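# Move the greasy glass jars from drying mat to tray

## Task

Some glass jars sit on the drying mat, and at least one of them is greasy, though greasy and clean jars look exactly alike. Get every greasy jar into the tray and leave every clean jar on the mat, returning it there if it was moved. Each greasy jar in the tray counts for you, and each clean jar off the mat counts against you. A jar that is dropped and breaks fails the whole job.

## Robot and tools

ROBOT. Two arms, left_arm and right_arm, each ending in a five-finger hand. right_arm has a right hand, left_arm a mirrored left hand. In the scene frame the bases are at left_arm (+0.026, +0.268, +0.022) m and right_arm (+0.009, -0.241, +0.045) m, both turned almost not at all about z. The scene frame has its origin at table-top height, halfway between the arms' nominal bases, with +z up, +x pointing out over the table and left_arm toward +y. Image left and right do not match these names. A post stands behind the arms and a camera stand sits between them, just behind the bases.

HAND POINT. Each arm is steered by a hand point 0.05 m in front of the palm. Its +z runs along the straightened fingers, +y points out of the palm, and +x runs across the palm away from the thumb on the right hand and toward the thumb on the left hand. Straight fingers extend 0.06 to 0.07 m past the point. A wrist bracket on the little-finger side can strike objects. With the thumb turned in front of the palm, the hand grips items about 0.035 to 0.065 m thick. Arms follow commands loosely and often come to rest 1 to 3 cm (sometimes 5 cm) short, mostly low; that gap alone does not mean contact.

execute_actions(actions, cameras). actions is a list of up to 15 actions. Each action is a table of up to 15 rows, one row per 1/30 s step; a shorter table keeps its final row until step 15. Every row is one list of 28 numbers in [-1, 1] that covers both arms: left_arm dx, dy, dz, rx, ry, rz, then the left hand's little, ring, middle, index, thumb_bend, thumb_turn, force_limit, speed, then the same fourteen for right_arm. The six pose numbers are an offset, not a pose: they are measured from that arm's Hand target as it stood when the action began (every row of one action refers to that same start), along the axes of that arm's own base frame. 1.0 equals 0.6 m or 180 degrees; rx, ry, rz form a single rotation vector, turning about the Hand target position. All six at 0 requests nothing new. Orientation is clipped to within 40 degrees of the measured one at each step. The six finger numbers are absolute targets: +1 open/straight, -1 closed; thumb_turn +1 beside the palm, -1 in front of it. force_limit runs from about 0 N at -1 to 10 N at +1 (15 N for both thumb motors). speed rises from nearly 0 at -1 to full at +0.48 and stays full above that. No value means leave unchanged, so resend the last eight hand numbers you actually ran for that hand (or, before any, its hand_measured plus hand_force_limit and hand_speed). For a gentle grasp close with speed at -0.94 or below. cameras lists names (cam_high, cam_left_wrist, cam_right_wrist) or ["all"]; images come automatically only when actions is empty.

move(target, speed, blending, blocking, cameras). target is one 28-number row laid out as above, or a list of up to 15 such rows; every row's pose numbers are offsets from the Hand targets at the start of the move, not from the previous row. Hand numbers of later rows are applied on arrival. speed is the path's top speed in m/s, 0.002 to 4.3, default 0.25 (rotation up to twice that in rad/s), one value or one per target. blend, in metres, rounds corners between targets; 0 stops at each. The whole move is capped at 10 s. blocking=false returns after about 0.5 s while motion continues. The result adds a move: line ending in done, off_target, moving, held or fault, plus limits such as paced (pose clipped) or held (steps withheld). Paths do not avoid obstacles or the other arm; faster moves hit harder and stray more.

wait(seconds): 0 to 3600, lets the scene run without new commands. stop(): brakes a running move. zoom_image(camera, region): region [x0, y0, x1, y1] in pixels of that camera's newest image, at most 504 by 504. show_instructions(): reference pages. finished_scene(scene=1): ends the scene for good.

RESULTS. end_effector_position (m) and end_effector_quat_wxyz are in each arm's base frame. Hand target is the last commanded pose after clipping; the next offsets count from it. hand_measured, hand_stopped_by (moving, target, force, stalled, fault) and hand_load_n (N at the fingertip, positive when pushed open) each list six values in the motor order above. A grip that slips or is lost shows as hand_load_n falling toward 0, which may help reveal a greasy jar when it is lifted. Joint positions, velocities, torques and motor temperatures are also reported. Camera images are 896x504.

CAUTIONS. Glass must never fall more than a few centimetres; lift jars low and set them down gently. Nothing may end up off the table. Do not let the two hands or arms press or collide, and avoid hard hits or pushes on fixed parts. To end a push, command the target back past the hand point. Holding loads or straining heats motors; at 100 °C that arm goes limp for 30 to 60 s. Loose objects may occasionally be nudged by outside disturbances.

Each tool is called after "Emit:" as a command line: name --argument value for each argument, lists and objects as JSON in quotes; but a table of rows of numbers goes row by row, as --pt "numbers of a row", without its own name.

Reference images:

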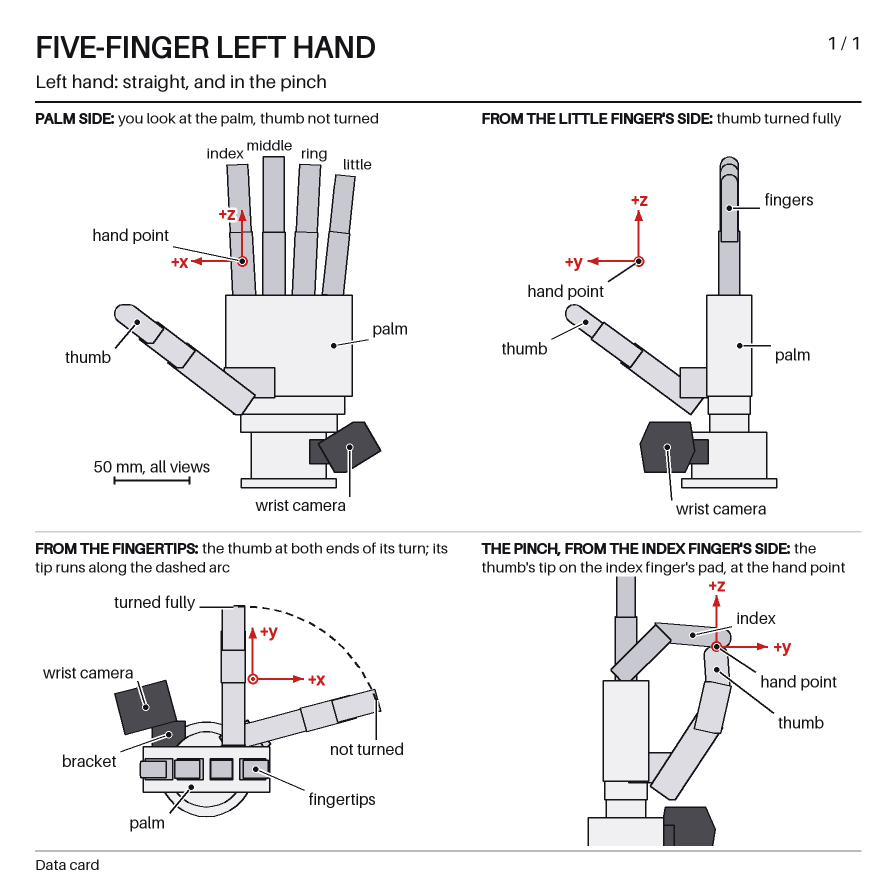

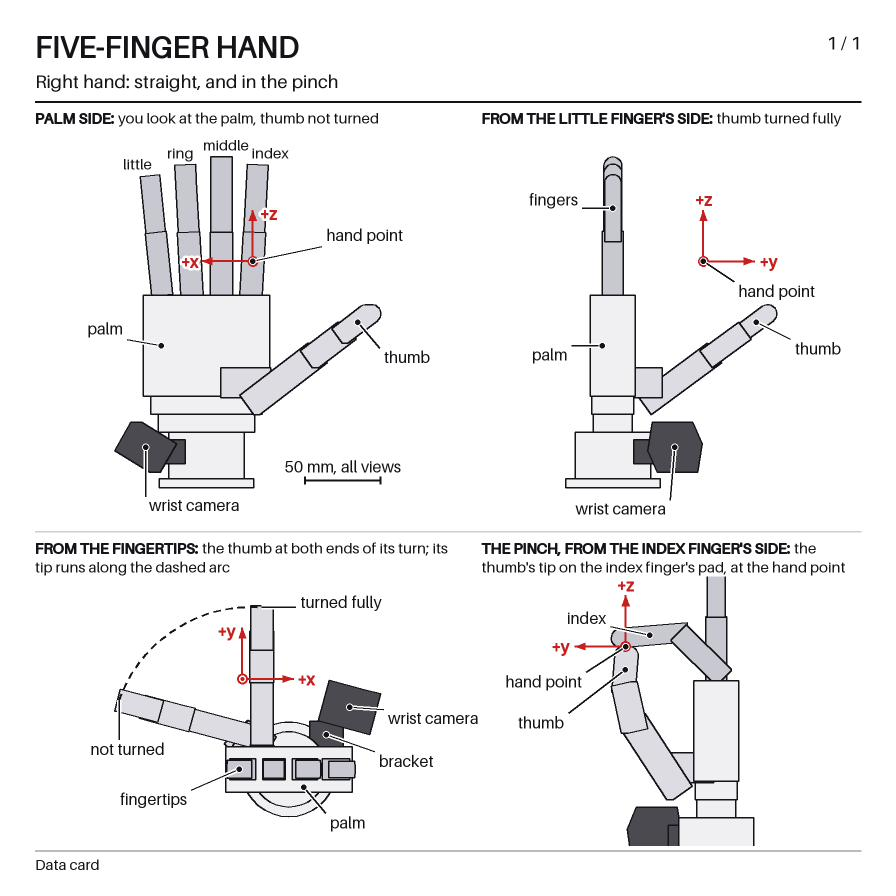

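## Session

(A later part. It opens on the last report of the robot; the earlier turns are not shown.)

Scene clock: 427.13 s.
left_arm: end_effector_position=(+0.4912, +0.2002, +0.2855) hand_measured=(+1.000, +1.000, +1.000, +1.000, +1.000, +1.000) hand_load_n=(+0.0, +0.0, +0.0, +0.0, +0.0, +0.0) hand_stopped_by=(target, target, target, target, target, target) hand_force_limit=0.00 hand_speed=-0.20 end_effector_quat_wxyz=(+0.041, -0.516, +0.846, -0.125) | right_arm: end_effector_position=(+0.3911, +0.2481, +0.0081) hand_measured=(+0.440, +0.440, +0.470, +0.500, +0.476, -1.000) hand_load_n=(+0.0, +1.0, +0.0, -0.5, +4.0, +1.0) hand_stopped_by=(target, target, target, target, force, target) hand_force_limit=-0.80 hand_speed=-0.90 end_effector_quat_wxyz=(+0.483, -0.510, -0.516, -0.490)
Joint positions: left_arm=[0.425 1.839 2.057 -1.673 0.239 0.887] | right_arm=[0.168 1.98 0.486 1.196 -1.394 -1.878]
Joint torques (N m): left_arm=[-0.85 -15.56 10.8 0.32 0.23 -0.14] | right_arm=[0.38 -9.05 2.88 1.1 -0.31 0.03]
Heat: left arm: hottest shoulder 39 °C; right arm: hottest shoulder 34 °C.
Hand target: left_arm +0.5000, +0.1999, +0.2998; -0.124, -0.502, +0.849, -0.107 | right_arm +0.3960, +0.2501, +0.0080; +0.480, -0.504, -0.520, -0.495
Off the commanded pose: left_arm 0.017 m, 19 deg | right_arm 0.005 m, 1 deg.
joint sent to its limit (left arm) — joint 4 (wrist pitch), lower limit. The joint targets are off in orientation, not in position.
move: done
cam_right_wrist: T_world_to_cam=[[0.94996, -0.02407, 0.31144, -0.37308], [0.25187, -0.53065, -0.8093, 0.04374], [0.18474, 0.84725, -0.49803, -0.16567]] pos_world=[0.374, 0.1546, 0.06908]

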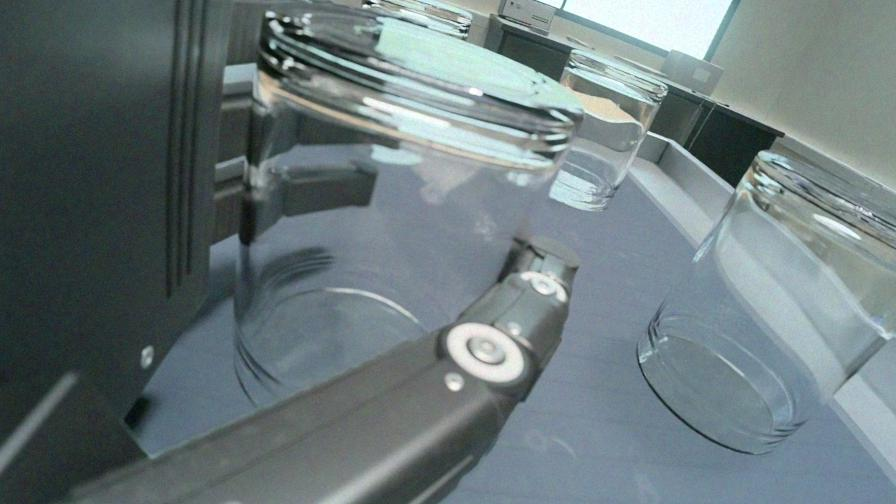

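Emit:
move --target '[0,0,0,0,0,0, 1,1,1,1,1,1,0,-0.2, 0,0,0.0498,0,0,0, 0.44,0.44,0.47,0.50,0.45,-1,-0.8,-0.9]' --speed 0.02 --cameras '["cam_right_wrist"]'

Scene clock: 430.87 s.
left_arm: end_effector_position=(+0.4912, +0.2002, +0.2855) hand_measured=(+1.000, +1.000, +1.000, +1.000, +1.000, +1.000) hand_load_n=(+0.0, +0.0, +0.0, +0.0, +0.0, +0.0) hand_stopped_by=(target, target, target, target, target, target) hand_force_limit=0.00 hand_speed=-0.20 end_effector_quat_wxyz=(+0.041, -0.516, +0.846, -0.125) | right_arm: end_effector_position=(+0.3951, +0.2487, +0.0272) hand_measured=(+0.440, +0.440, +0.470, +0.500, +0.476, -1.000) hand_load_n=(+0.0, +0.5, +0.5, +0.5, +3.5, +1.5) hand_stopped_by=(target, target, target, target, force, target) hand_force_limit=-0.80 hand_speed=-0.90 end_effector_quat_wxyz=(+0.485, -0.512, -0.513, -0.489)
Joint positions: left_arm=[0.425 1.839 2.057 -1.673 0.239 0.887] | right_arm=[0.168 1.903 0.486 1.127 -1.393 -1.862]
Joint torques (N m): left_arm=[-0.85 -15.68 10.81 0.36 0.23 -0.14] | right_arm=[0.38 -12.63 2.02 0.31 -0.33 -0.01]
Heat: left arm: hottest shoulder 39 °C; right arm: hottest shoulder 34 °C.
Hand target: left_arm +0.5000, +0.1999, +0.2998; -0.124, -0.502, +0.849, -0.107 | right_arm +0.3960, +0.2501, +0.0379; +0.480, -0.504, -0.519, -0.495
Off the commanded pose: left_arm 0.017 m, 19 deg | right_arm 0.011 m, 1 deg.
joint sent to its limit (left arm) — joint 4 (wrist pitch), lower limit. The joint targets are off in orientation, not in position.
move: off_target (right_arm)
cam_right_wrist: T_world_to_cam=[[0.95228, -0.0259, 0.30413, -0.38315], [0.24485, -0.53009, -0.81182, 0.0612], [0.18224, 0.84755, -0.49845, -0.15655]] pos_world=[0.37841, 0.1552, 0.08818]

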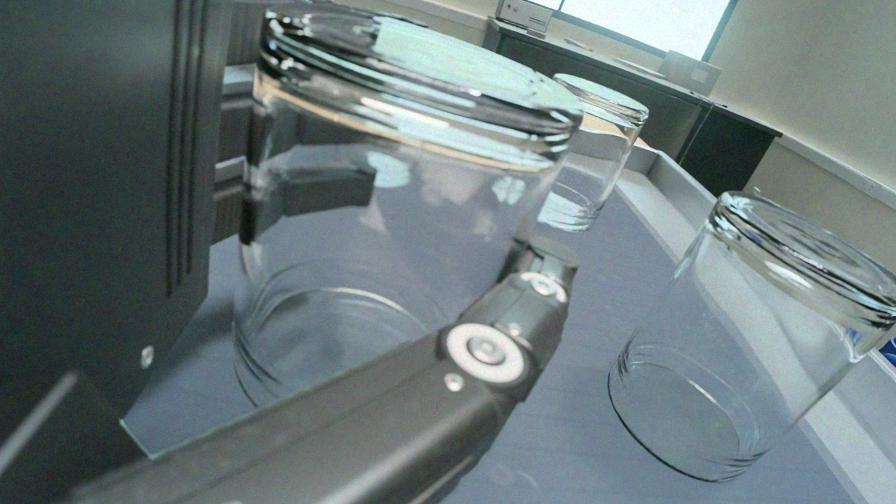

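Emit:
move --target '[0,0,0,0,0,0, 1,1,1,1,1,1,0,-0.2, 0,0,-0.0498,0,0,0, 0.44,0.44,0.47,0.50,0.45,-1,-0.8,-0.9]' --speed 0.02

Emit:
move --target '[0,0,0,0,0,0, 1,1,1,1,1,1,0,-0.2, 0,0,0,0,0,0, 1.0,1.0,1.0,1.0,0.9,-1,-0.8,-0.8]' --cameras '["cam_right_wrist"]'

Scene clock: 435.77 s.
left_arm: end_effector_position=(+0.4912, +0.2002, +0.2855) hand_measured=(+1.000, +1.000, +1.000, +1.000, +1.000, +1.000) hand_load_n=(-0.5, +0.0, +0.0, +0.0, +0.0, +0.0) hand_stopped_by=(target, target, target, target, target, target) hand_force_limit=0.00 hand_speed=-0.20 end_effector_quat_wxyz=(+0.041, -0.516, +0.846, -0.125) | right_arm: end_effector_position=(+0.3906, +0.2482, +0.0081) hand_measured=(+0.440, +0.440, +0.470, +0.500, +0.476, -1.000) hand_load_n=(+0.0, +1.0, +0.0, +0.0, +3.5, +1.0) hand_stopped_by=(target, target, target, target, force, target) hand_force_limit=-0.80 hand_speed=-0.90 end_effector_quat_wxyz=(+0.485, -0.510, -0.516, -0.489)
Joint positions: left_arm=[0.425 1.839 2.057 -1.673 0.239 0.887] | right_arm=[0.168 1.979 0.486 1.193 -1.396 -1.877]
Joint torques (N m): left_arm=[-0.91 -15.62 10.81 0.36 0.24 -0.14] | right_arm=[0.38 -9 2.89 1.13 -0.23 0.01]
Heat: left arm: hottest shoulder 39 °C; right arm: hottest shoulder 34 °C.
Hand target: left_arm +0.5000, +0.1999, +0.2998; -0.124, -0.502, +0.849, -0.107 | right_arm +0.3960, +0.2501, +0.0079; +0.481, -0.504, -0.519, -0.495
Off the commanded pose: left_arm 0.017 m, 19 deg | right_arm 0.006 m, 1 deg.
joint sent to its limit (left arm) — joint 4 (wrist pitch), lower limit. The joint targets are off in orientation, not in position.
move: done

Scene clock: 437.53 s.
left_arm: end_effector_position=(+0.4912, +0.2002, +0.2855) hand_measured=(+1.000, +1.000, +1.000, +1.000, +1.000, +1.000) hand_load_n=(+0.0, +0.0, +0.0, +0.0, +0.0, +0.0) hand_stopped_by=(target, target, target, target, target, target) hand_force_limit=0.00 hand_speed=-0.20 end_effector_quat_wxyz=(+0.041, -0.516, +0.846, -0.125) | right_arm: end_effector_position=(+0.3903, +0.2481, +0.0070) hand_measured=(+1.000, +1.000, +1.000, +1.000, +0.900, -1.000) hand_load_n=(+0.0, +0.0, +0.0, +0.0, +0.0, +0.5) hand_stopped_by=(target, target, target, target, target, target) hand_force_limit=-0.80 hand_speed=-0.80 end_effector_quat_wxyz=(+0.485, -0.511, -0.515, -0.488)
Joint positions: left_arm=[0.425 1.839 2.057 -1.673 0.239 0.887] | right_arm=[0.168 1.982 0.486 1.193 -1.396 -1.877]
Joint torques (N m): left_arm=[-0.91 -15.62 10.8 0.36 0.24 -0.14] | right_arm=[0.38 -9.23 2.85 1.17 -0.26 0.03]
Heat: left arm: hottest shoulder 39 °C; right arm: hottest shoulder 34 °C.
Hand target: left_arm +0.5000, +0.1999, +0.2998; -0.124, -0.502, +0.849, -0.107 | right_arm +0.3959, +0.2501, +0.0080; +0.481, -0.504, -0.519, -0.495
Off the commanded pose: left_arm 0.017 m, 19 deg | right_arm 0.006 m, 1 deg.
joint sent to its limit (left arm) — joint 4 (wrist pitch), lower limit. The joint targets are off in orientation, not in position.
move: done
cam_right_wrist: T_world_to_cam=[[0.95177, -0.02239, 0.30601, -0.37317], [0.24815, -0.53039, -0.81062, 0.04456], [0.18045, 0.84746, -0.49925, -0.16451]] pos_world=[0.3738, 0.1547, 0.06818]

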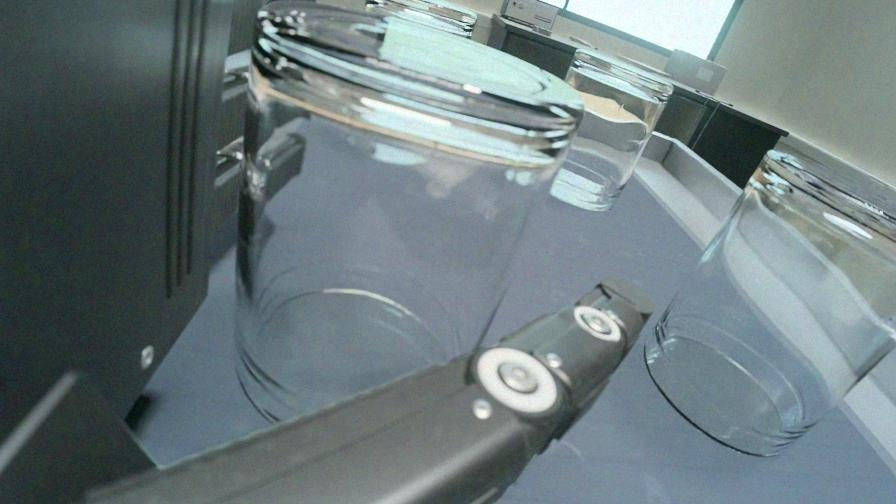

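Emit:
move --pt "0 0 0 0 0 0 1 1 1 1 1 1 0 -0.2 -0.0133 0 0 0 0 0 1.0 1.0 1.0 1.0 1.0 -1 -0.8 -0.8" --pt "0 0 0 0 0 0 1 1 1 1 1 1 0 -0.2 -0.0133 0 0.22 0 0 0 1.0 1.0 1.0 1.0 1.0 -1 -0.8 -0.8" --pt "0 0 0 0 0 0 1 1 1 1 1 1 0 -0.2 -0.0232 0.3165 0.22 0.0179 0.0028 -0.2504 1.0 1.0 1.0 1.0 1.0 -1 -0.8 -0.8" --speed '[0.05,0.08,0.15]' --blend '[0.0,0.02,0]' --cameras '["all"]'

Scene clock: 453.10 s.
left_arm: end_effector_position=(+0.4912, +0.2002, +0.2855) hand_measured=(+1.000, +1.000, +1.000, +1.000, +1.000, +1.000) hand_load_n=(+0.0, +0.5, +0.0, +0.0, +0.0, +0.0) hand_stopped_by=(target, target, target, target, target, target) hand_force_limit=0.00 hand_speed=-0.20 end_effector_quat_wxyz=(+0.041, -0.516, +0.846, -0.125) | right_arm: end_effector_position=(+0.3775, +0.4297, +0.1347) hand_measured=(+1.000, +1.000, +1.000, +1.000, +1.000, -1.000) hand_load_n=(+0.0, +0.0, +0.0, +0.0, +0.0, +0.0) hand_stopped_by=(target, target, target, target, target, target) hand_force_limit=-0.80 hand_speed=-0.80 end_effector_quat_wxyz=(-0.265, +0.656, +0.276, +0.651)
Joint positions: left_arm=[0.425 1.839 2.057 -1.673 0.239 0.887] | right_arm=[1.04 1.67 0.615 1.042 0.255 -1.579]
Joint torques (N m): left_arm=[-0.91 -15.56 10.82 0.34 0.24 -0.13] | right_arm=[0.44 -9.88 8.51 0.73 0.05 0.12]
Heat: left arm: hottest shoulder 39 °C; right arm: hottest shoulder 33 °C.
Hand target: left_arm +0.5000, +0.1999, +0.2998; -0.124, -0.502, +0.849, -0.107 | right_arm +0.3819, +0.4402, +0.1401; -0.270, +0.653, +0.271, +0.653
Off the commanded pose: left_arm 0.017 m, 19 deg | right_arm 0.012 m, 1 deg.
joint sent to its limit (left arm) — joint 4 (wrist pitch), lower limit. The joint targets are off in orientation, not in position.
move: off_target (right_arm)
cam_left_wrist: T_world_to_cam=[[0.67909, -0.67647, 0.285, -0.27817], [-0.70411, -0.49051, 0.51345, 0.28834], [-0.20754, -0.54935, -0.80941, 0.55759]] pos_world=[0.50765, 0.25957, 0.38255]
cam_right_wrist: T_world_to_cam=[[0.64667, -0.69772, 0.30823, 0.0091], [-0.17541, -0.52929, -0.83011, 0.40964], [0.74233, 0.48274, -0.46466, -0.31244]] pos_world=[0.2979, 0.374, 0.19207]

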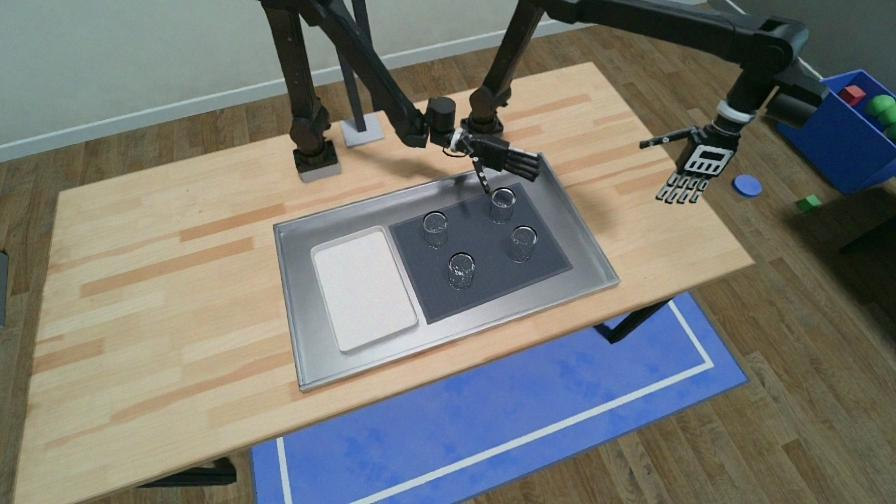

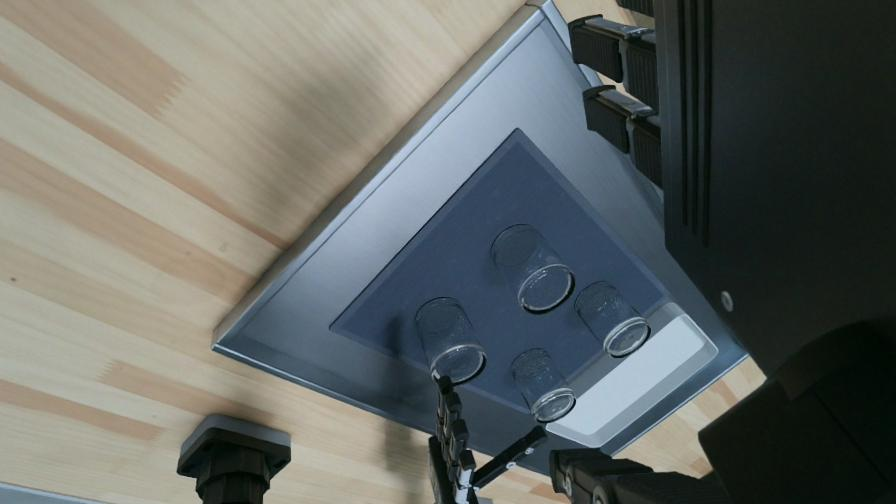

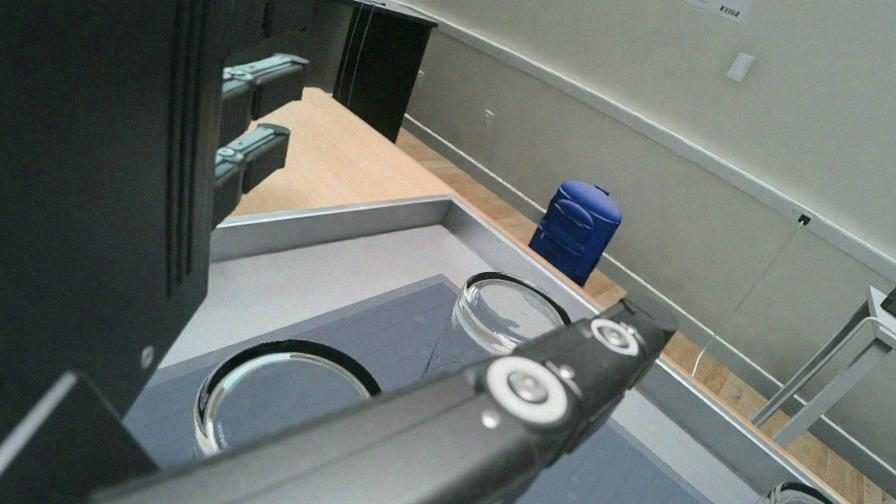

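Emit:
move --target '[0,0,0,0,0,0, 1,1,1,1,1,1,0,-0.2, 0.0,0.0263,-0.13,0,0,0, 1.0,1.0,1.0,1.0,1.0,-1,-0.8,-0.8]' --speed 0.08 --cameras '["cam_right_wrist","cam_high"]'

Scene clock: 461.63 s.
left_arm: end_effector_position=(+0.4912, +0.2002, +0.2855) hand_measured=(+1.000, +1.000, +1.000, +1.000, +1.000, +1.000) hand_load_n=(+0.0, +0.0, +0.0, +0.0, -0.5, +0.0) hand_stopped_by=(target, target, target, target, target, target) hand_force_limit=0.00 hand_speed=-0.20 end_effector_quat_wxyz=(+0.041, -0.516, +0.846, -0.125) | right_arm: end_effector_position=(+0.3825, +0.4501, +0.0770) hand_measured=(+1.000, +1.000, +1.000, +1.000, +1.000, -1.000) hand_load_n=(+0.0, +0.0, +0.0, +0.0, +0.0, +0.0) hand_stopped_by=(target, target, target, target, target, target) hand_force_limit=-0.80 hand_speed=-0.80 end_effector_quat_wxyz=(-0.271, +0.647, +0.267, +0.661)
Joint positions: left_arm=[0.425 1.839 2.057 -1.673 0.239 0.887] | right_arm=[1.056 1.913 0.667 1.266 0.276 -1.578]
Joint torques (N m): left_arm=[-0.85 -15.56 10.8 0.35 0.23 -0.14] | right_arm=[0.67 -9.35 5.52 0.95 0 0.11]
Heat: left arm: hottest shoulder 39 °C; right arm: hottest shoulder 33 °C.
Hand target: left_arm +0.5000, +0.1999, +0.2998; -0.124, -0.502, +0.849, -0.107 | right_arm +0.3820, +0.4557, +0.0619; -0.270, +0.653, +0.271, +0.653
Off the commanded pose: left_arm 0.017 m, 19 deg | right_arm 0.016 m, 1 deg.
joint sent to its limit (left arm) — joint 4 (wrist pitch), lower limit. The joint targets are off in orientation, not in position.
move: off_target (right_arm)
cam_right_wrist: T_world_to_cam=[[0.6388, -0.70945, 0.29768, 0.04697], [-0.16403, -0.5036, -0.84822, 0.35878], [0.75169, 0.49301, -0.43807, -0.36297]] pos_world=[0.30169, 0.39296, 0.13134]
Images, in order (width x height): cam_high 896x504, cam_right_wrist 896x504.

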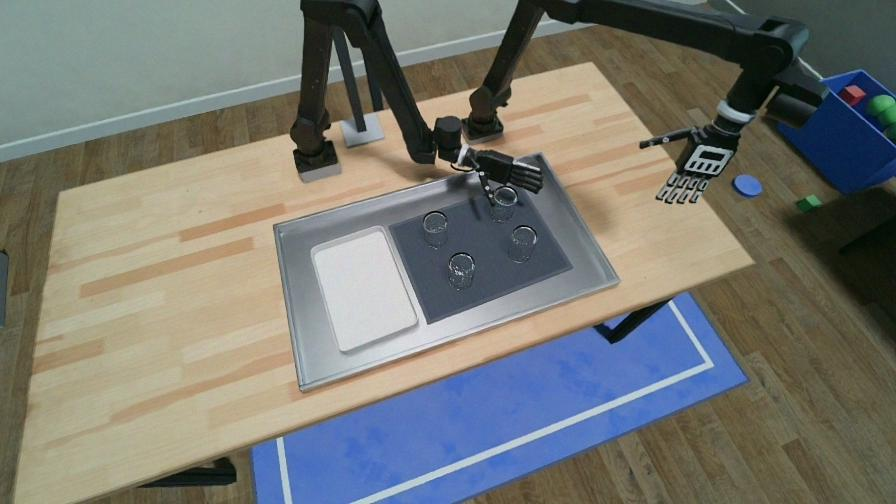

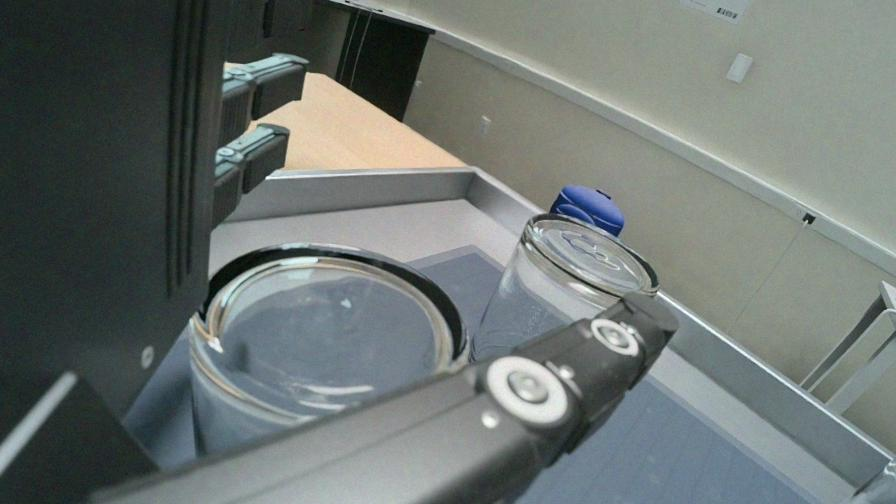

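Emit:
move --pt "0 0 0 0 0 0 1 1 1 1 1 1 0 -0.2 -0.012 0.0118 -0.02 0 0 0 1.0 1.0 1.0 1.0 1.0 -1 -0.8 -0.8" --pt "0 0 0 0 0 0 1 1 1 1 1 1 0 -0.2 -0.012 0.0118 -0.05 0 0 0 1.0 1.0 1.0 1.0 1.0 -1 -0.8 -0.8" --speed 0.05 --cameras '["cam_right_wrist","cam_high"]'

Scene clock: 470.67 s.
left_arm: end_effector_position=(+0.4912, +0.2002, +0.2855) hand_measured=(+1.000, +1.000, +1.000, +1.000, +1.000, +1.000) hand_load_n=(+0.0, +0.0, +0.0, +0.0, +0.0, +0.0) hand_stopped_by=(target, target, target, target, target, target) hand_force_limit=0.00 hand_speed=-0.20 end_effector_quat_wxyz=(+0.041, -0.516, +0.846, -0.125) | right_arm: end_effector_position=(+0.3722, +0.4705, +0.0722) hand_measured=(+1.000, +1.000, +1.000, +1.000, +1.000, -1.000) hand_load_n=(+0.0, +0.0, +0.0, +0.0, +0.0, +0.0) hand_stopped_by=(target, target, target, target, target, target) hand_force_limit=-0.80 hand_speed=-0.80 end_effector_quat_wxyz=(-0.291, +0.628, +0.258, +0.674)
Joint positions: left_arm=[0.425 1.839 2.057 -1.673 0.239 0.887] | right_arm=[1.094 1.988 0.702 1.368 0.295 -1.578]
Joint torques (N m): left_arm=[-0.79 -15.62 10.81 0.36 0.23 -0.14] | right_arm=[-0.44 -8.06 3.49 0.12 0.16 0.11]
Heat: left arm: hottest shoulder 39 °C; right arm: hottest shoulder 33 °C.
Hand target: left_arm +0.5000, +0.1999, +0.2998; -0.124, -0.502, +0.849, -0.107 | right_arm +0.3747, +0.4628, +0.0318; -0.270, +0.653, +0.271, +0.653
Off the commanded pose: left_arm 0.017 m, 19 deg | right_arm 0.041 m, 5 deg.
joint sent to its limit (left arm) — joint 4 (wrist pitch), lower limit. The joint targets are off in orientation, not in position.
move: off_target (right_arm)
cam_right_wrist: T_world_to_cam=[[0.64366, -0.71343, 0.27698, 0.07098], [-0.13056, -0.45898, -0.8788, 0.33203], [0.75409, 0.52949, -0.38857, -0.38902]] pos_world=[0.29102, 0.40902, 0.12097]
Images, in order (width x height): cam_high 896x504, cam_right_wrist 896x504.

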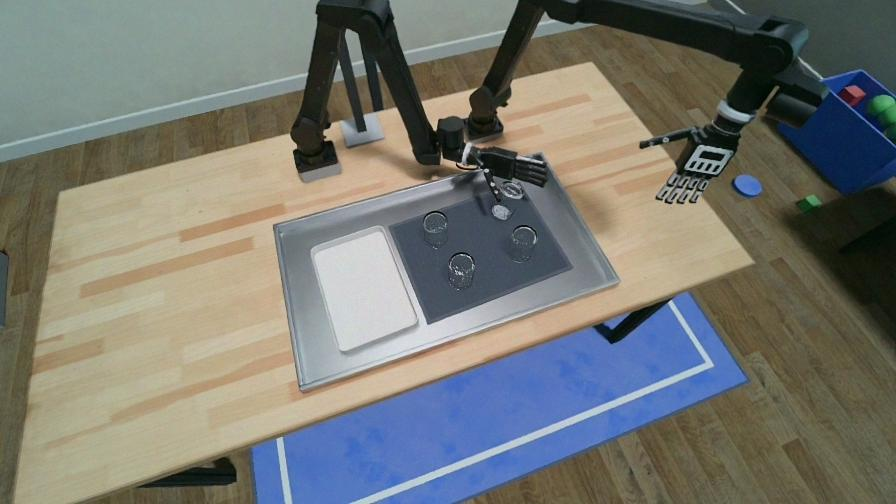

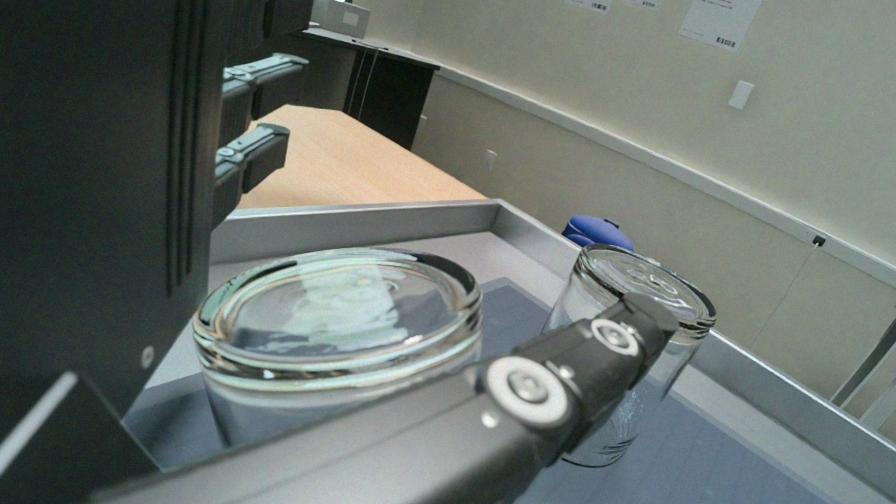

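Emit:
move --target '[0,0,0,0,0,0, 1,1,1,1,1,1,0,-0.2, 0.0,0.0,0.13,0,0,0, 1.0,1.0,1.0,1.0,1.0,-1,-0.8,-0.8]' --speed 0.08 --cameras '["all"]'

Scene clock: 482.90 s.
left_arm: end_effector_position=(+0.4912, +0.2002, +0.2855) hand_measured=(+1.000, +1.000, +1.000, +1.000, +1.000, +1.000) hand_load_n=(+0.0, +0.0, +0.0, +0.0, +0.0, +0.0) hand_stopped_by=(target, target, target, target, target, target) hand_force_limit=0.00 hand_speed=-0.20 end_effector_quat_wxyz=(+0.041, -0.516, +0.846, -0.125) | right_arm: end_effector_position=(+0.3709, +0.4670, +0.1047) hand_measured=(+1.000, +1.000, +1.000, +1.000, +1.000, -1.000) hand_load_n=(+0.0, +0.0, +0.0, +0.0, +0.0, +0.0) hand_stopped_by=(target, target, target, target, target, target) hand_force_limit=-0.80 hand_speed=-0.80 end_effector_quat_wxyz=(-0.271, +0.652, +0.277, +0.651)
Joint positions: left_arm=[0.425 1.839 2.057 -1.673 0.239 0.887] | right_arm=[1.094 1.815 0.687 1.123 0.298 -1.578]
Joint torques (N m): left_arm=[-0.79 -15.56 10.78 0.36 0.24 -0.14] | right_arm=[-0.5 -13.68 4.92 0.66 0.05 0.11]
Heat: left arm: hottest shoulder 39 °C; right arm: hottest shoulder 33 °C.
Hand target: left_arm +0.5000, +0.1999, +0.2998; -0.124, -0.502, +0.849, -0.107 | right_arm +0.3748, +0.4628, +0.1100; -0.270, +0.653, +0.271, +0.653
Off the commanded pose: left_arm 0.017 m, 19 deg | right_arm 0.008 m, 1 deg.
joint sent to its limit (left arm) — joint 4 (wrist pitch), lower limit. The joint targets are off in orientation, not in position.
move: done
cam_left_wrist: T_world_to_cam=[[0.67909, -0.67647, 0.285, -0.27817], [-0.70411, -0.49051, 0.51345, 0.28834], [-0.20754, -0.54935, -0.80941, 0.55759]] pos_world=[0.50765, 0.25957, 0.38255]
cam_right_wrist: T_world_to_cam=[[0.65349, -0.69255, 0.3055, 0.04393], [-0.16625, -0.52507, -0.83466, 0.39829], [0.73845, 0.49465, -0.45827, -0.34419]] pos_world=[0.29168, 0.40981, 0.16129]

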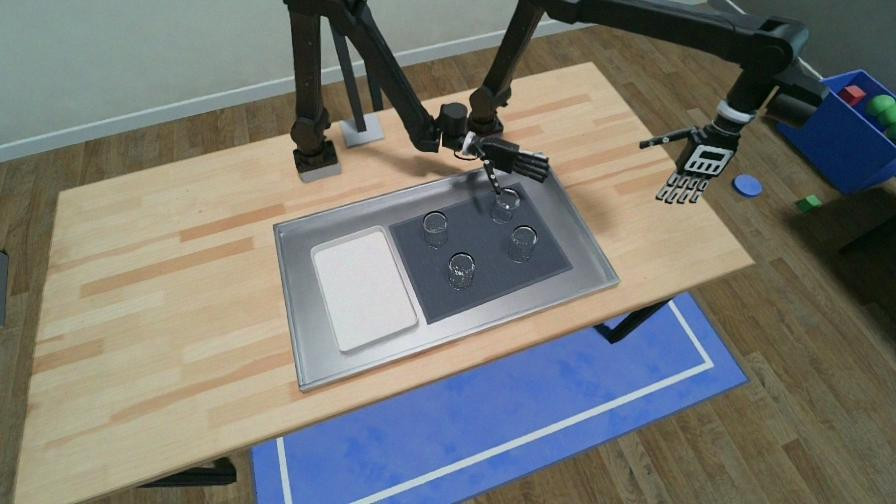

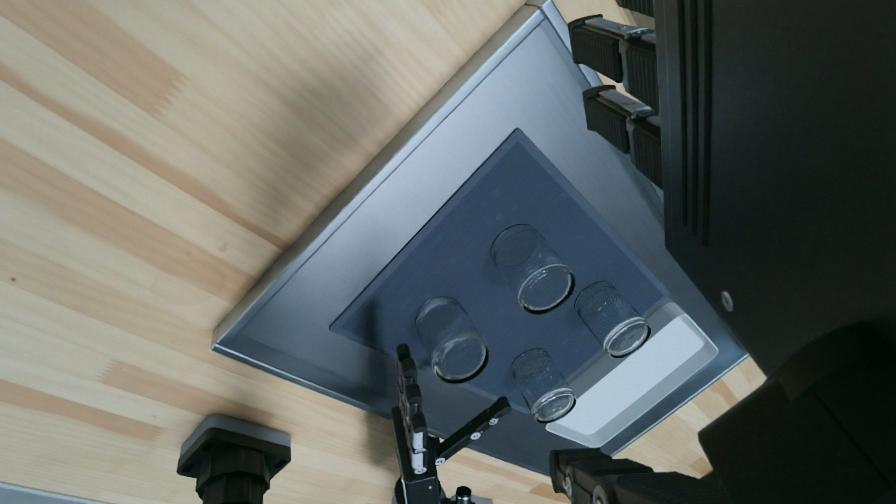

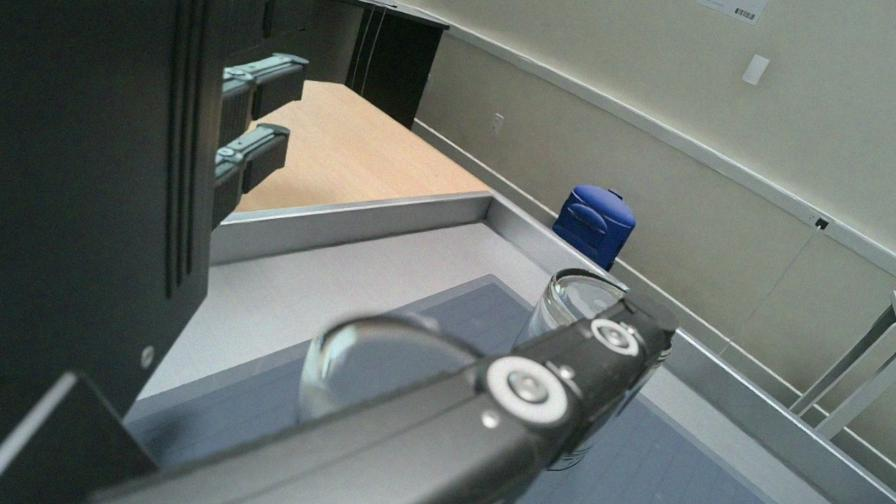

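Emit:
wait --seconds 0.5 --cameras '["all"]'

Scene clock: 484.80 s.
left_arm: end_effector_position=(+0.4912, +0.2002, +0.2855) hand_measured=(+1.000, +1.000, +1.000, +1.000, +1.000, +1.000) hand_load_n=(+0.0, +0.0, +0.0, +0.0, +0.0, +0.0) hand_stopped_by=(target, target, target, target, target, target) hand_force_limit=0.00 hand_speed=-0.20 end_effector_quat_wxyz=(+0.041, -0.516, +0.846, -0.125) | right_arm: end_effector_position=(+0.3709, +0.4670, +0.1047) hand_measured=(+1.000, +1.000, +1.000, +1.000, +1.000, -1.000) hand_load_n=(+0.0, +0.0, +0.0, +0.0, +0.0, +0.5) hand_stopped_by=(target, target, target, target, target, target) hand_force_limit=-0.80 hand_speed=-0.80 end_effector_quat_wxyz=(-0.271, +0.652, +0.277, +0.651)
Joint positions: left_arm=[0.425 1.839 2.057 -1.673 0.239 0.887] | right_arm=[1.094 1.815 0.687 1.123 0.298 -1.578]
Joint torques (N m): left_arm=[-0.79 -15.62 10.82 0.36 0.23 -0.14] | right_arm=[-0.5 -13.68 4.96 0.68 0.05 0.11]
Heat: left arm: hottest shoulder 39 °C; right arm: hottest shoulder 33 °C.
Hand target: left_arm +0.5000, +0.1999, +0.2998; -0.124, -0.502, +0.849, -0.107 | right_arm +0.3748, +0.4628, +0.1100; -0.270, +0.653, +0.271, +0.653
Off the commanded pose: left_arm 0.017 m, 19 deg | right_arm 0.008 m, 1 deg.
wait: 0.50 s; at rest from the start
cam_left_wrist: T_world_to_cam=[[0.67909, -0.67647, 0.285, -0.27817], [-0.70411, -0.49051, 0.51345, 0.28834], [-0.20754, -0.54935, -0.80941, 0.55759]] pos_world=[0.50765, 0.25957, 0.38255]
cam_right_wrist: T_world_to_cam=[[0.65349, -0.69255, 0.3055, 0.04393], [-0.16625, -0.52507, -0.83466, 0.39829], [0.73845, 0.49465, -0.45827, -0.34419]] pos_world=[0.29168, 0.40981, 0.16129]

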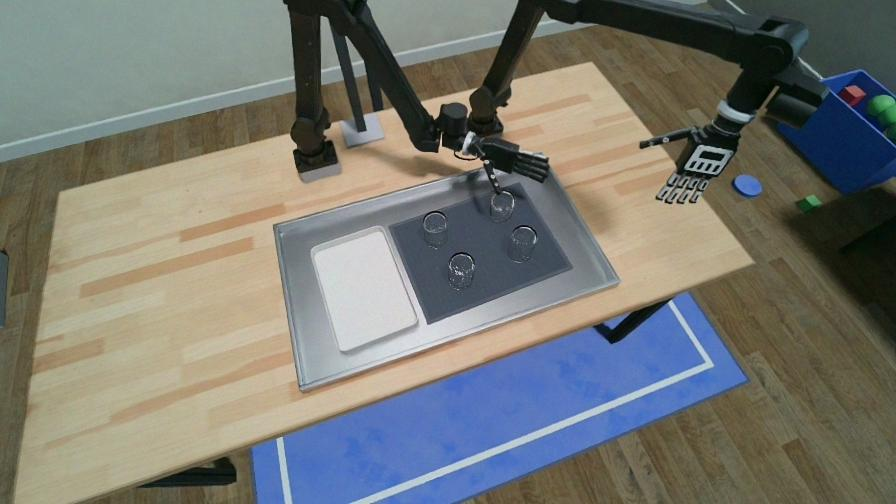

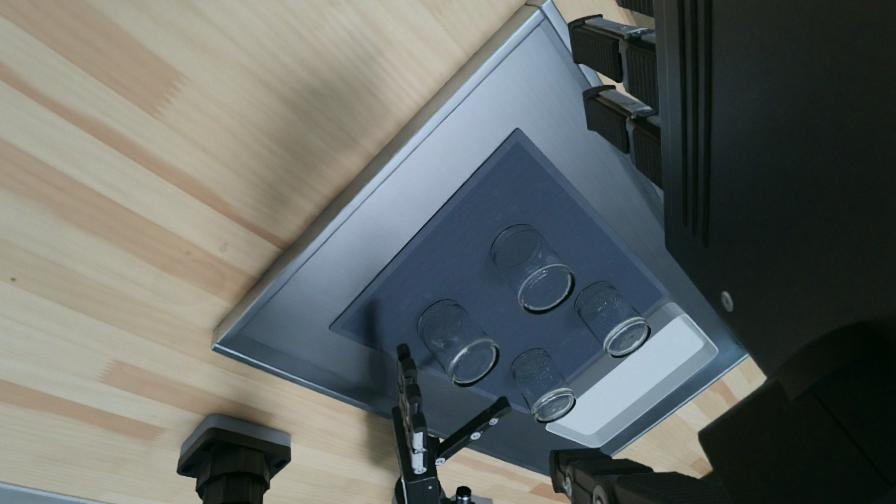

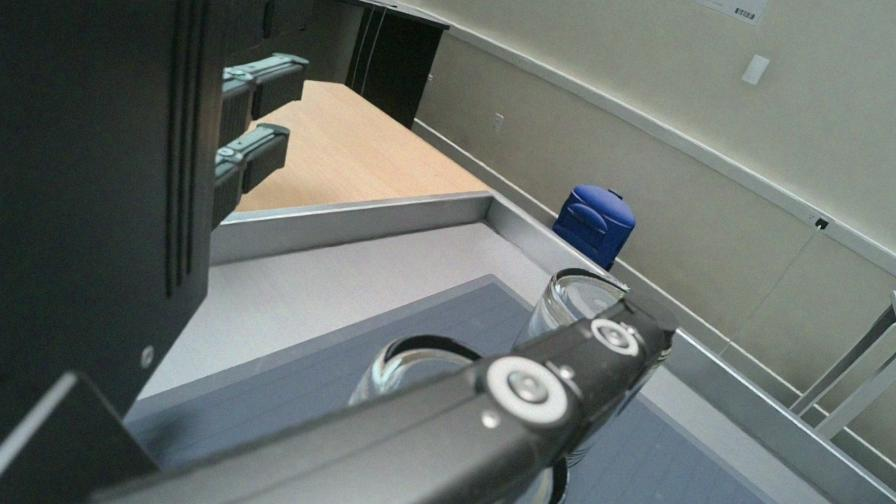

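Emit:
zoom_image --camera "cam_left_wrist" --region '[380, 200, 680, 450]'

Emit:
wait --seconds 0.5 --cameras '["cam_left_wrist","cam_high"]'

Emit:
zoom_image --camera "cam_left_wrist" --region '[380, 200, 680, 450]'

Scaled by 1.680.

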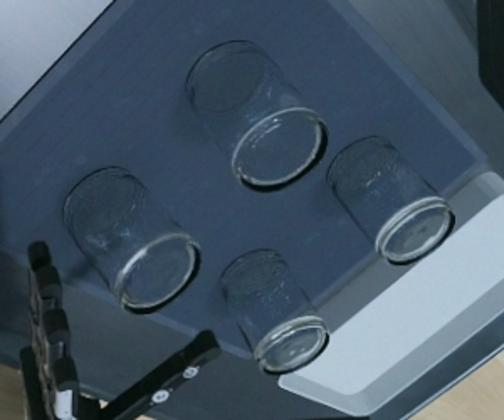

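Scene clock: 487.37 s.
left_arm: end_effector_position=(+0.4912, +0.2002, +0.2855) hand_measured=(+1.000, +1.000, +1.000, +1.000, +1.000, +1.000) hand_load_n=(+0.0, +0.0, +0.0, +0.0, +0.0, +0.0) hand_stopped_by=(target, target, target, target, target, target) hand_force_limit=0.00 hand_speed=-0.20 end_effector_quat_wxyz=(+0.041, -0.516, +0.846, -0.125) | right_arm: end_effector_position=(+0.3709, +0.4670, +0.1047) hand_measured=(+1.000, +1.000, +1.000, +1.000, +1.000, -1.000) hand_load_n=(+0.0, +0.0, +0.0, +0.0, +0.0, +0.0) hand_stopped_by=(target, target, target, target, target, target) hand_force_limit=-0.80 hand_speed=-0.80 end_effector_quat_wxyz=(-0.271, +0.652, +0.277, +0.651)
Joint positions: left_arm=[0.425 1.839 2.057 -1.673 0.239 0.887] | right_arm=[1.094 1.815 0.687 1.123 0.298 -1.578]
Joint torques (N m): left_arm=[-0.85 -15.62 10.8 0.35 0.23 -0.14] | right_arm=[-0.56 -13.68 4.94 0.66 0.05 0.11]
Heat: left arm: hottest shoulder 39 °C; right arm: hottest shoulder 33 °C.
Hand target: left_arm +0.5000, +0.1999, +0.2998; -0.124, -0.502, +0.849, -0.107 | right_arm +0.3748, +0.4628, +0.1100; -0.270, +0.653, +0.271, +0.653
Off the commanded pose: left_arm 0.017 m, 19 deg | right_arm 0.008 m, 1 deg.
wait: 0.50 s; at rest from the start
cam_left_wrist: T_world_to_cam=[[0.67909, -0.67647, 0.285, -0.27817], [-0.70411, -0.49051, 0.51345, 0.28834], [-0.20754, -0.54935, -0.80941, 0.55759]] pos_world=[0.50765, 0.25957, 0.38255]
Images, in order (width x height): cam_high 896x504, cam_left_wrist 896x504.

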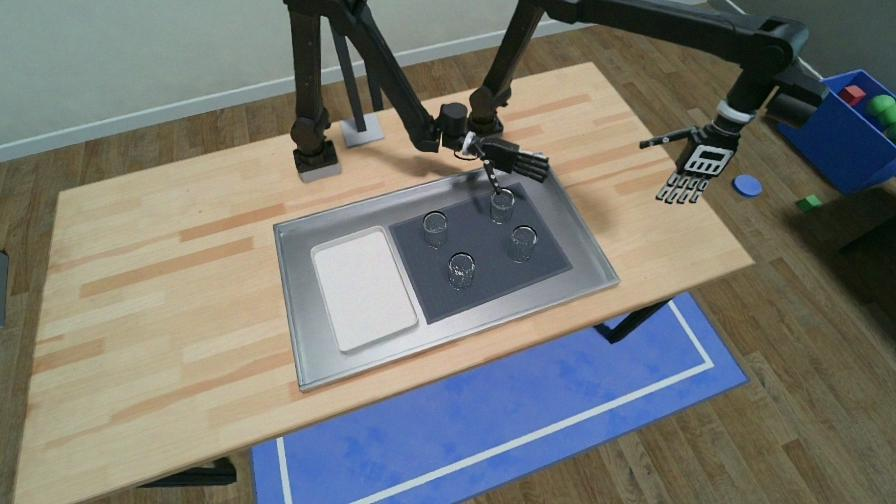

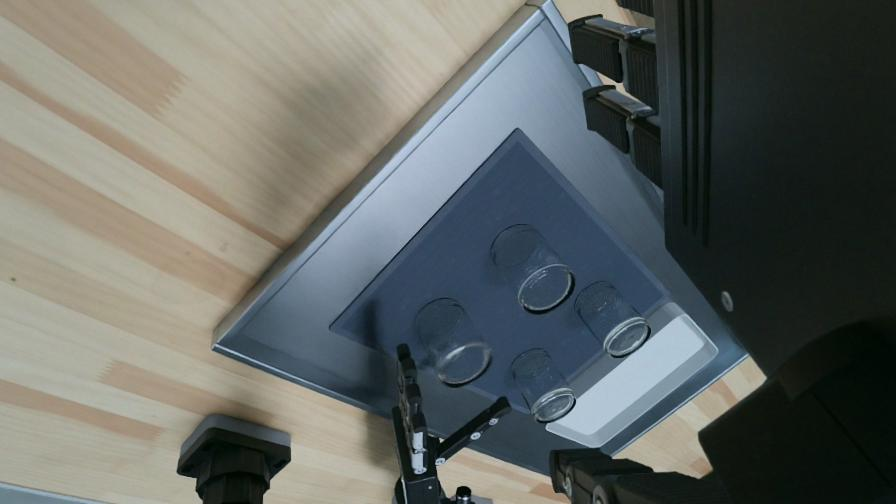

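Scaled by 1.680.

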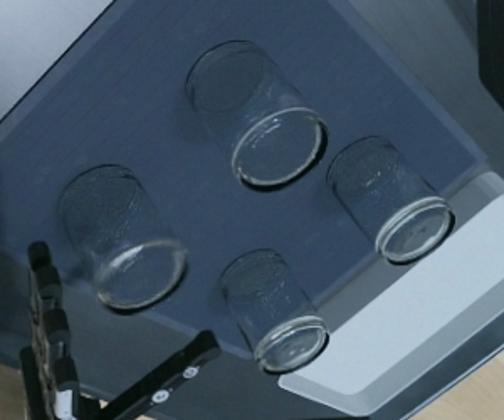

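Emit:
wait --seconds 2 --cameras '["cam_left_wrist","cam_right_wrist"]'

Emit:
zoom_image --camera "cam_left_wrist" --region '[380, 200, 680, 450]'

Scene clock: 491.20 s.
left_arm: end_effector_position=(+0.4912, +0.2002, +0.2855) hand_measured=(+1.000, +1.000, +1.000, +1.000, +1.000, +1.000) hand_load_n=(+0.0, -0.5, +0.0, +0.0, +0.0, +0.0) hand_stopped_by=(target, target, target, target, target, target) hand_force_limit=0.00 hand_speed=-0.20 end_effector_quat_wxyz=(+0.041, -0.516, +0.846, -0.125) | right_arm: end_effector_position=(+0.3709, +0.4670, +0.1047) hand_measured=(+1.000, +1.000, +1.000, +1.000, +1.000, -1.000) hand_load_n=(+0.0, +0.0, +0.0, +0.0, +0.0, +0.0) hand_stopped_by=(target, target, target, target, target, target) hand_force_limit=-0.80 hand_speed=-0.80 end_effector_quat_wxyz=(-0.271, +0.652, +0.277, +0.651)
Joint positions: left_arm=[0.425 1.839 2.057 -1.673 0.239 0.887] | right_arm=[1.094 1.815 0.687 1.123 0.298 -1.578]
Joint torques (N m): left_arm=[-0.85 -15.56 10.82 0.35 0.23 -0.14] | right_arm=[-0.5 -13.74 4.94 0.68 0.05 0.11]
Heat: left arm: hottest shoulder 39 °C; right arm: hottest shoulder 34 °C.
Hand target: left_arm +0.5000, +0.1999, +0.2998; -0.124, -0.502, +0.849, -0.107 | right_arm +0.3748, +0.4628, +0.1100; -0.270, +0.653, +0.271, +0.653
Off the commanded pose: left_arm 0.017 m, 19 deg | right_arm 0.008 m, 1 deg.
wait: 2.00 s; at rest from the start
cam_left_wrist: T_world_to_cam=[[0.67909, -0.67647, 0.285, -0.27817], [-0.70411, -0.49051, 0.51345, 0.28834], [-0.20754, -0.54935, -0.80941, 0.55759]] pos_world=[0.50765, 0.25957, 0.38255]
cam_right_wrist: T_world_to_cam=[[0.65349, -0.69255, 0.3055, 0.04393], [-0.16625, -0.52507, -0.83466, 0.39829], [0.73845, 0.49465, -0.45827, -0.34419]] pos_world=[0.29168, 0.40981, 0.16129]

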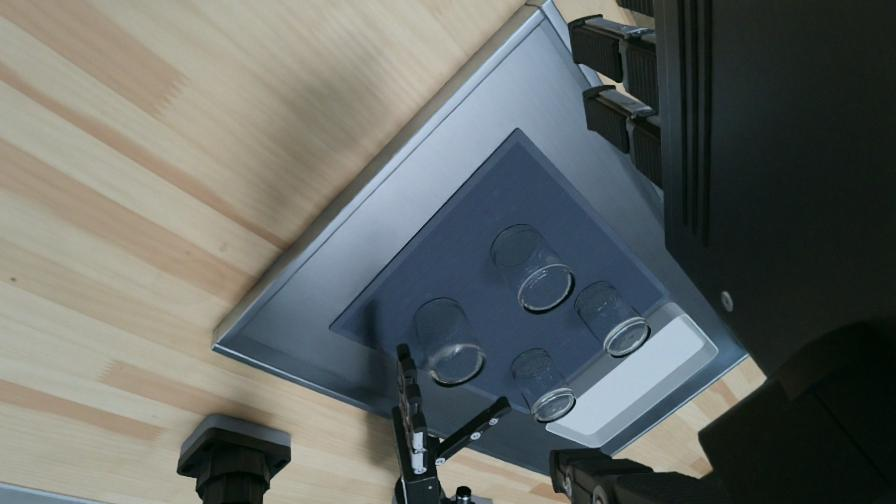

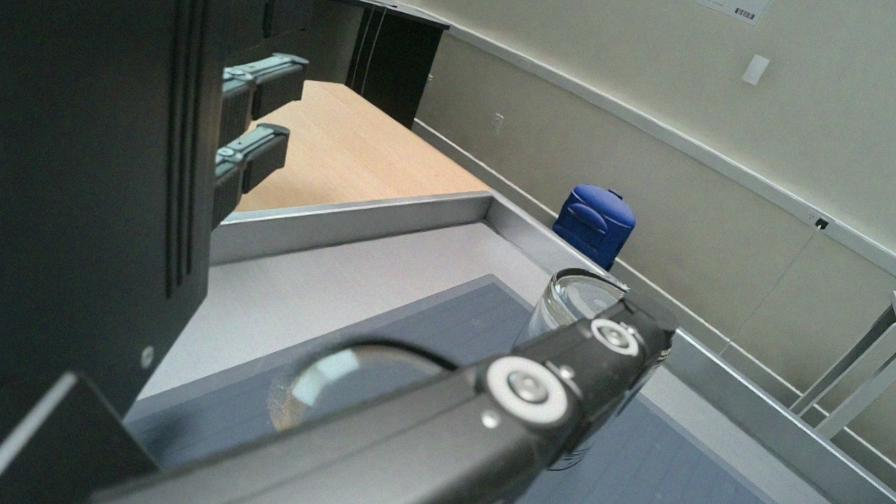

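Scaled by 1.680.

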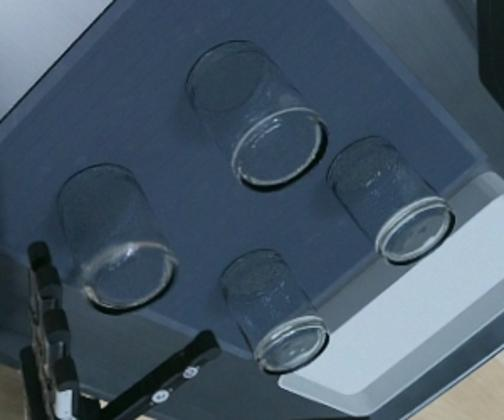

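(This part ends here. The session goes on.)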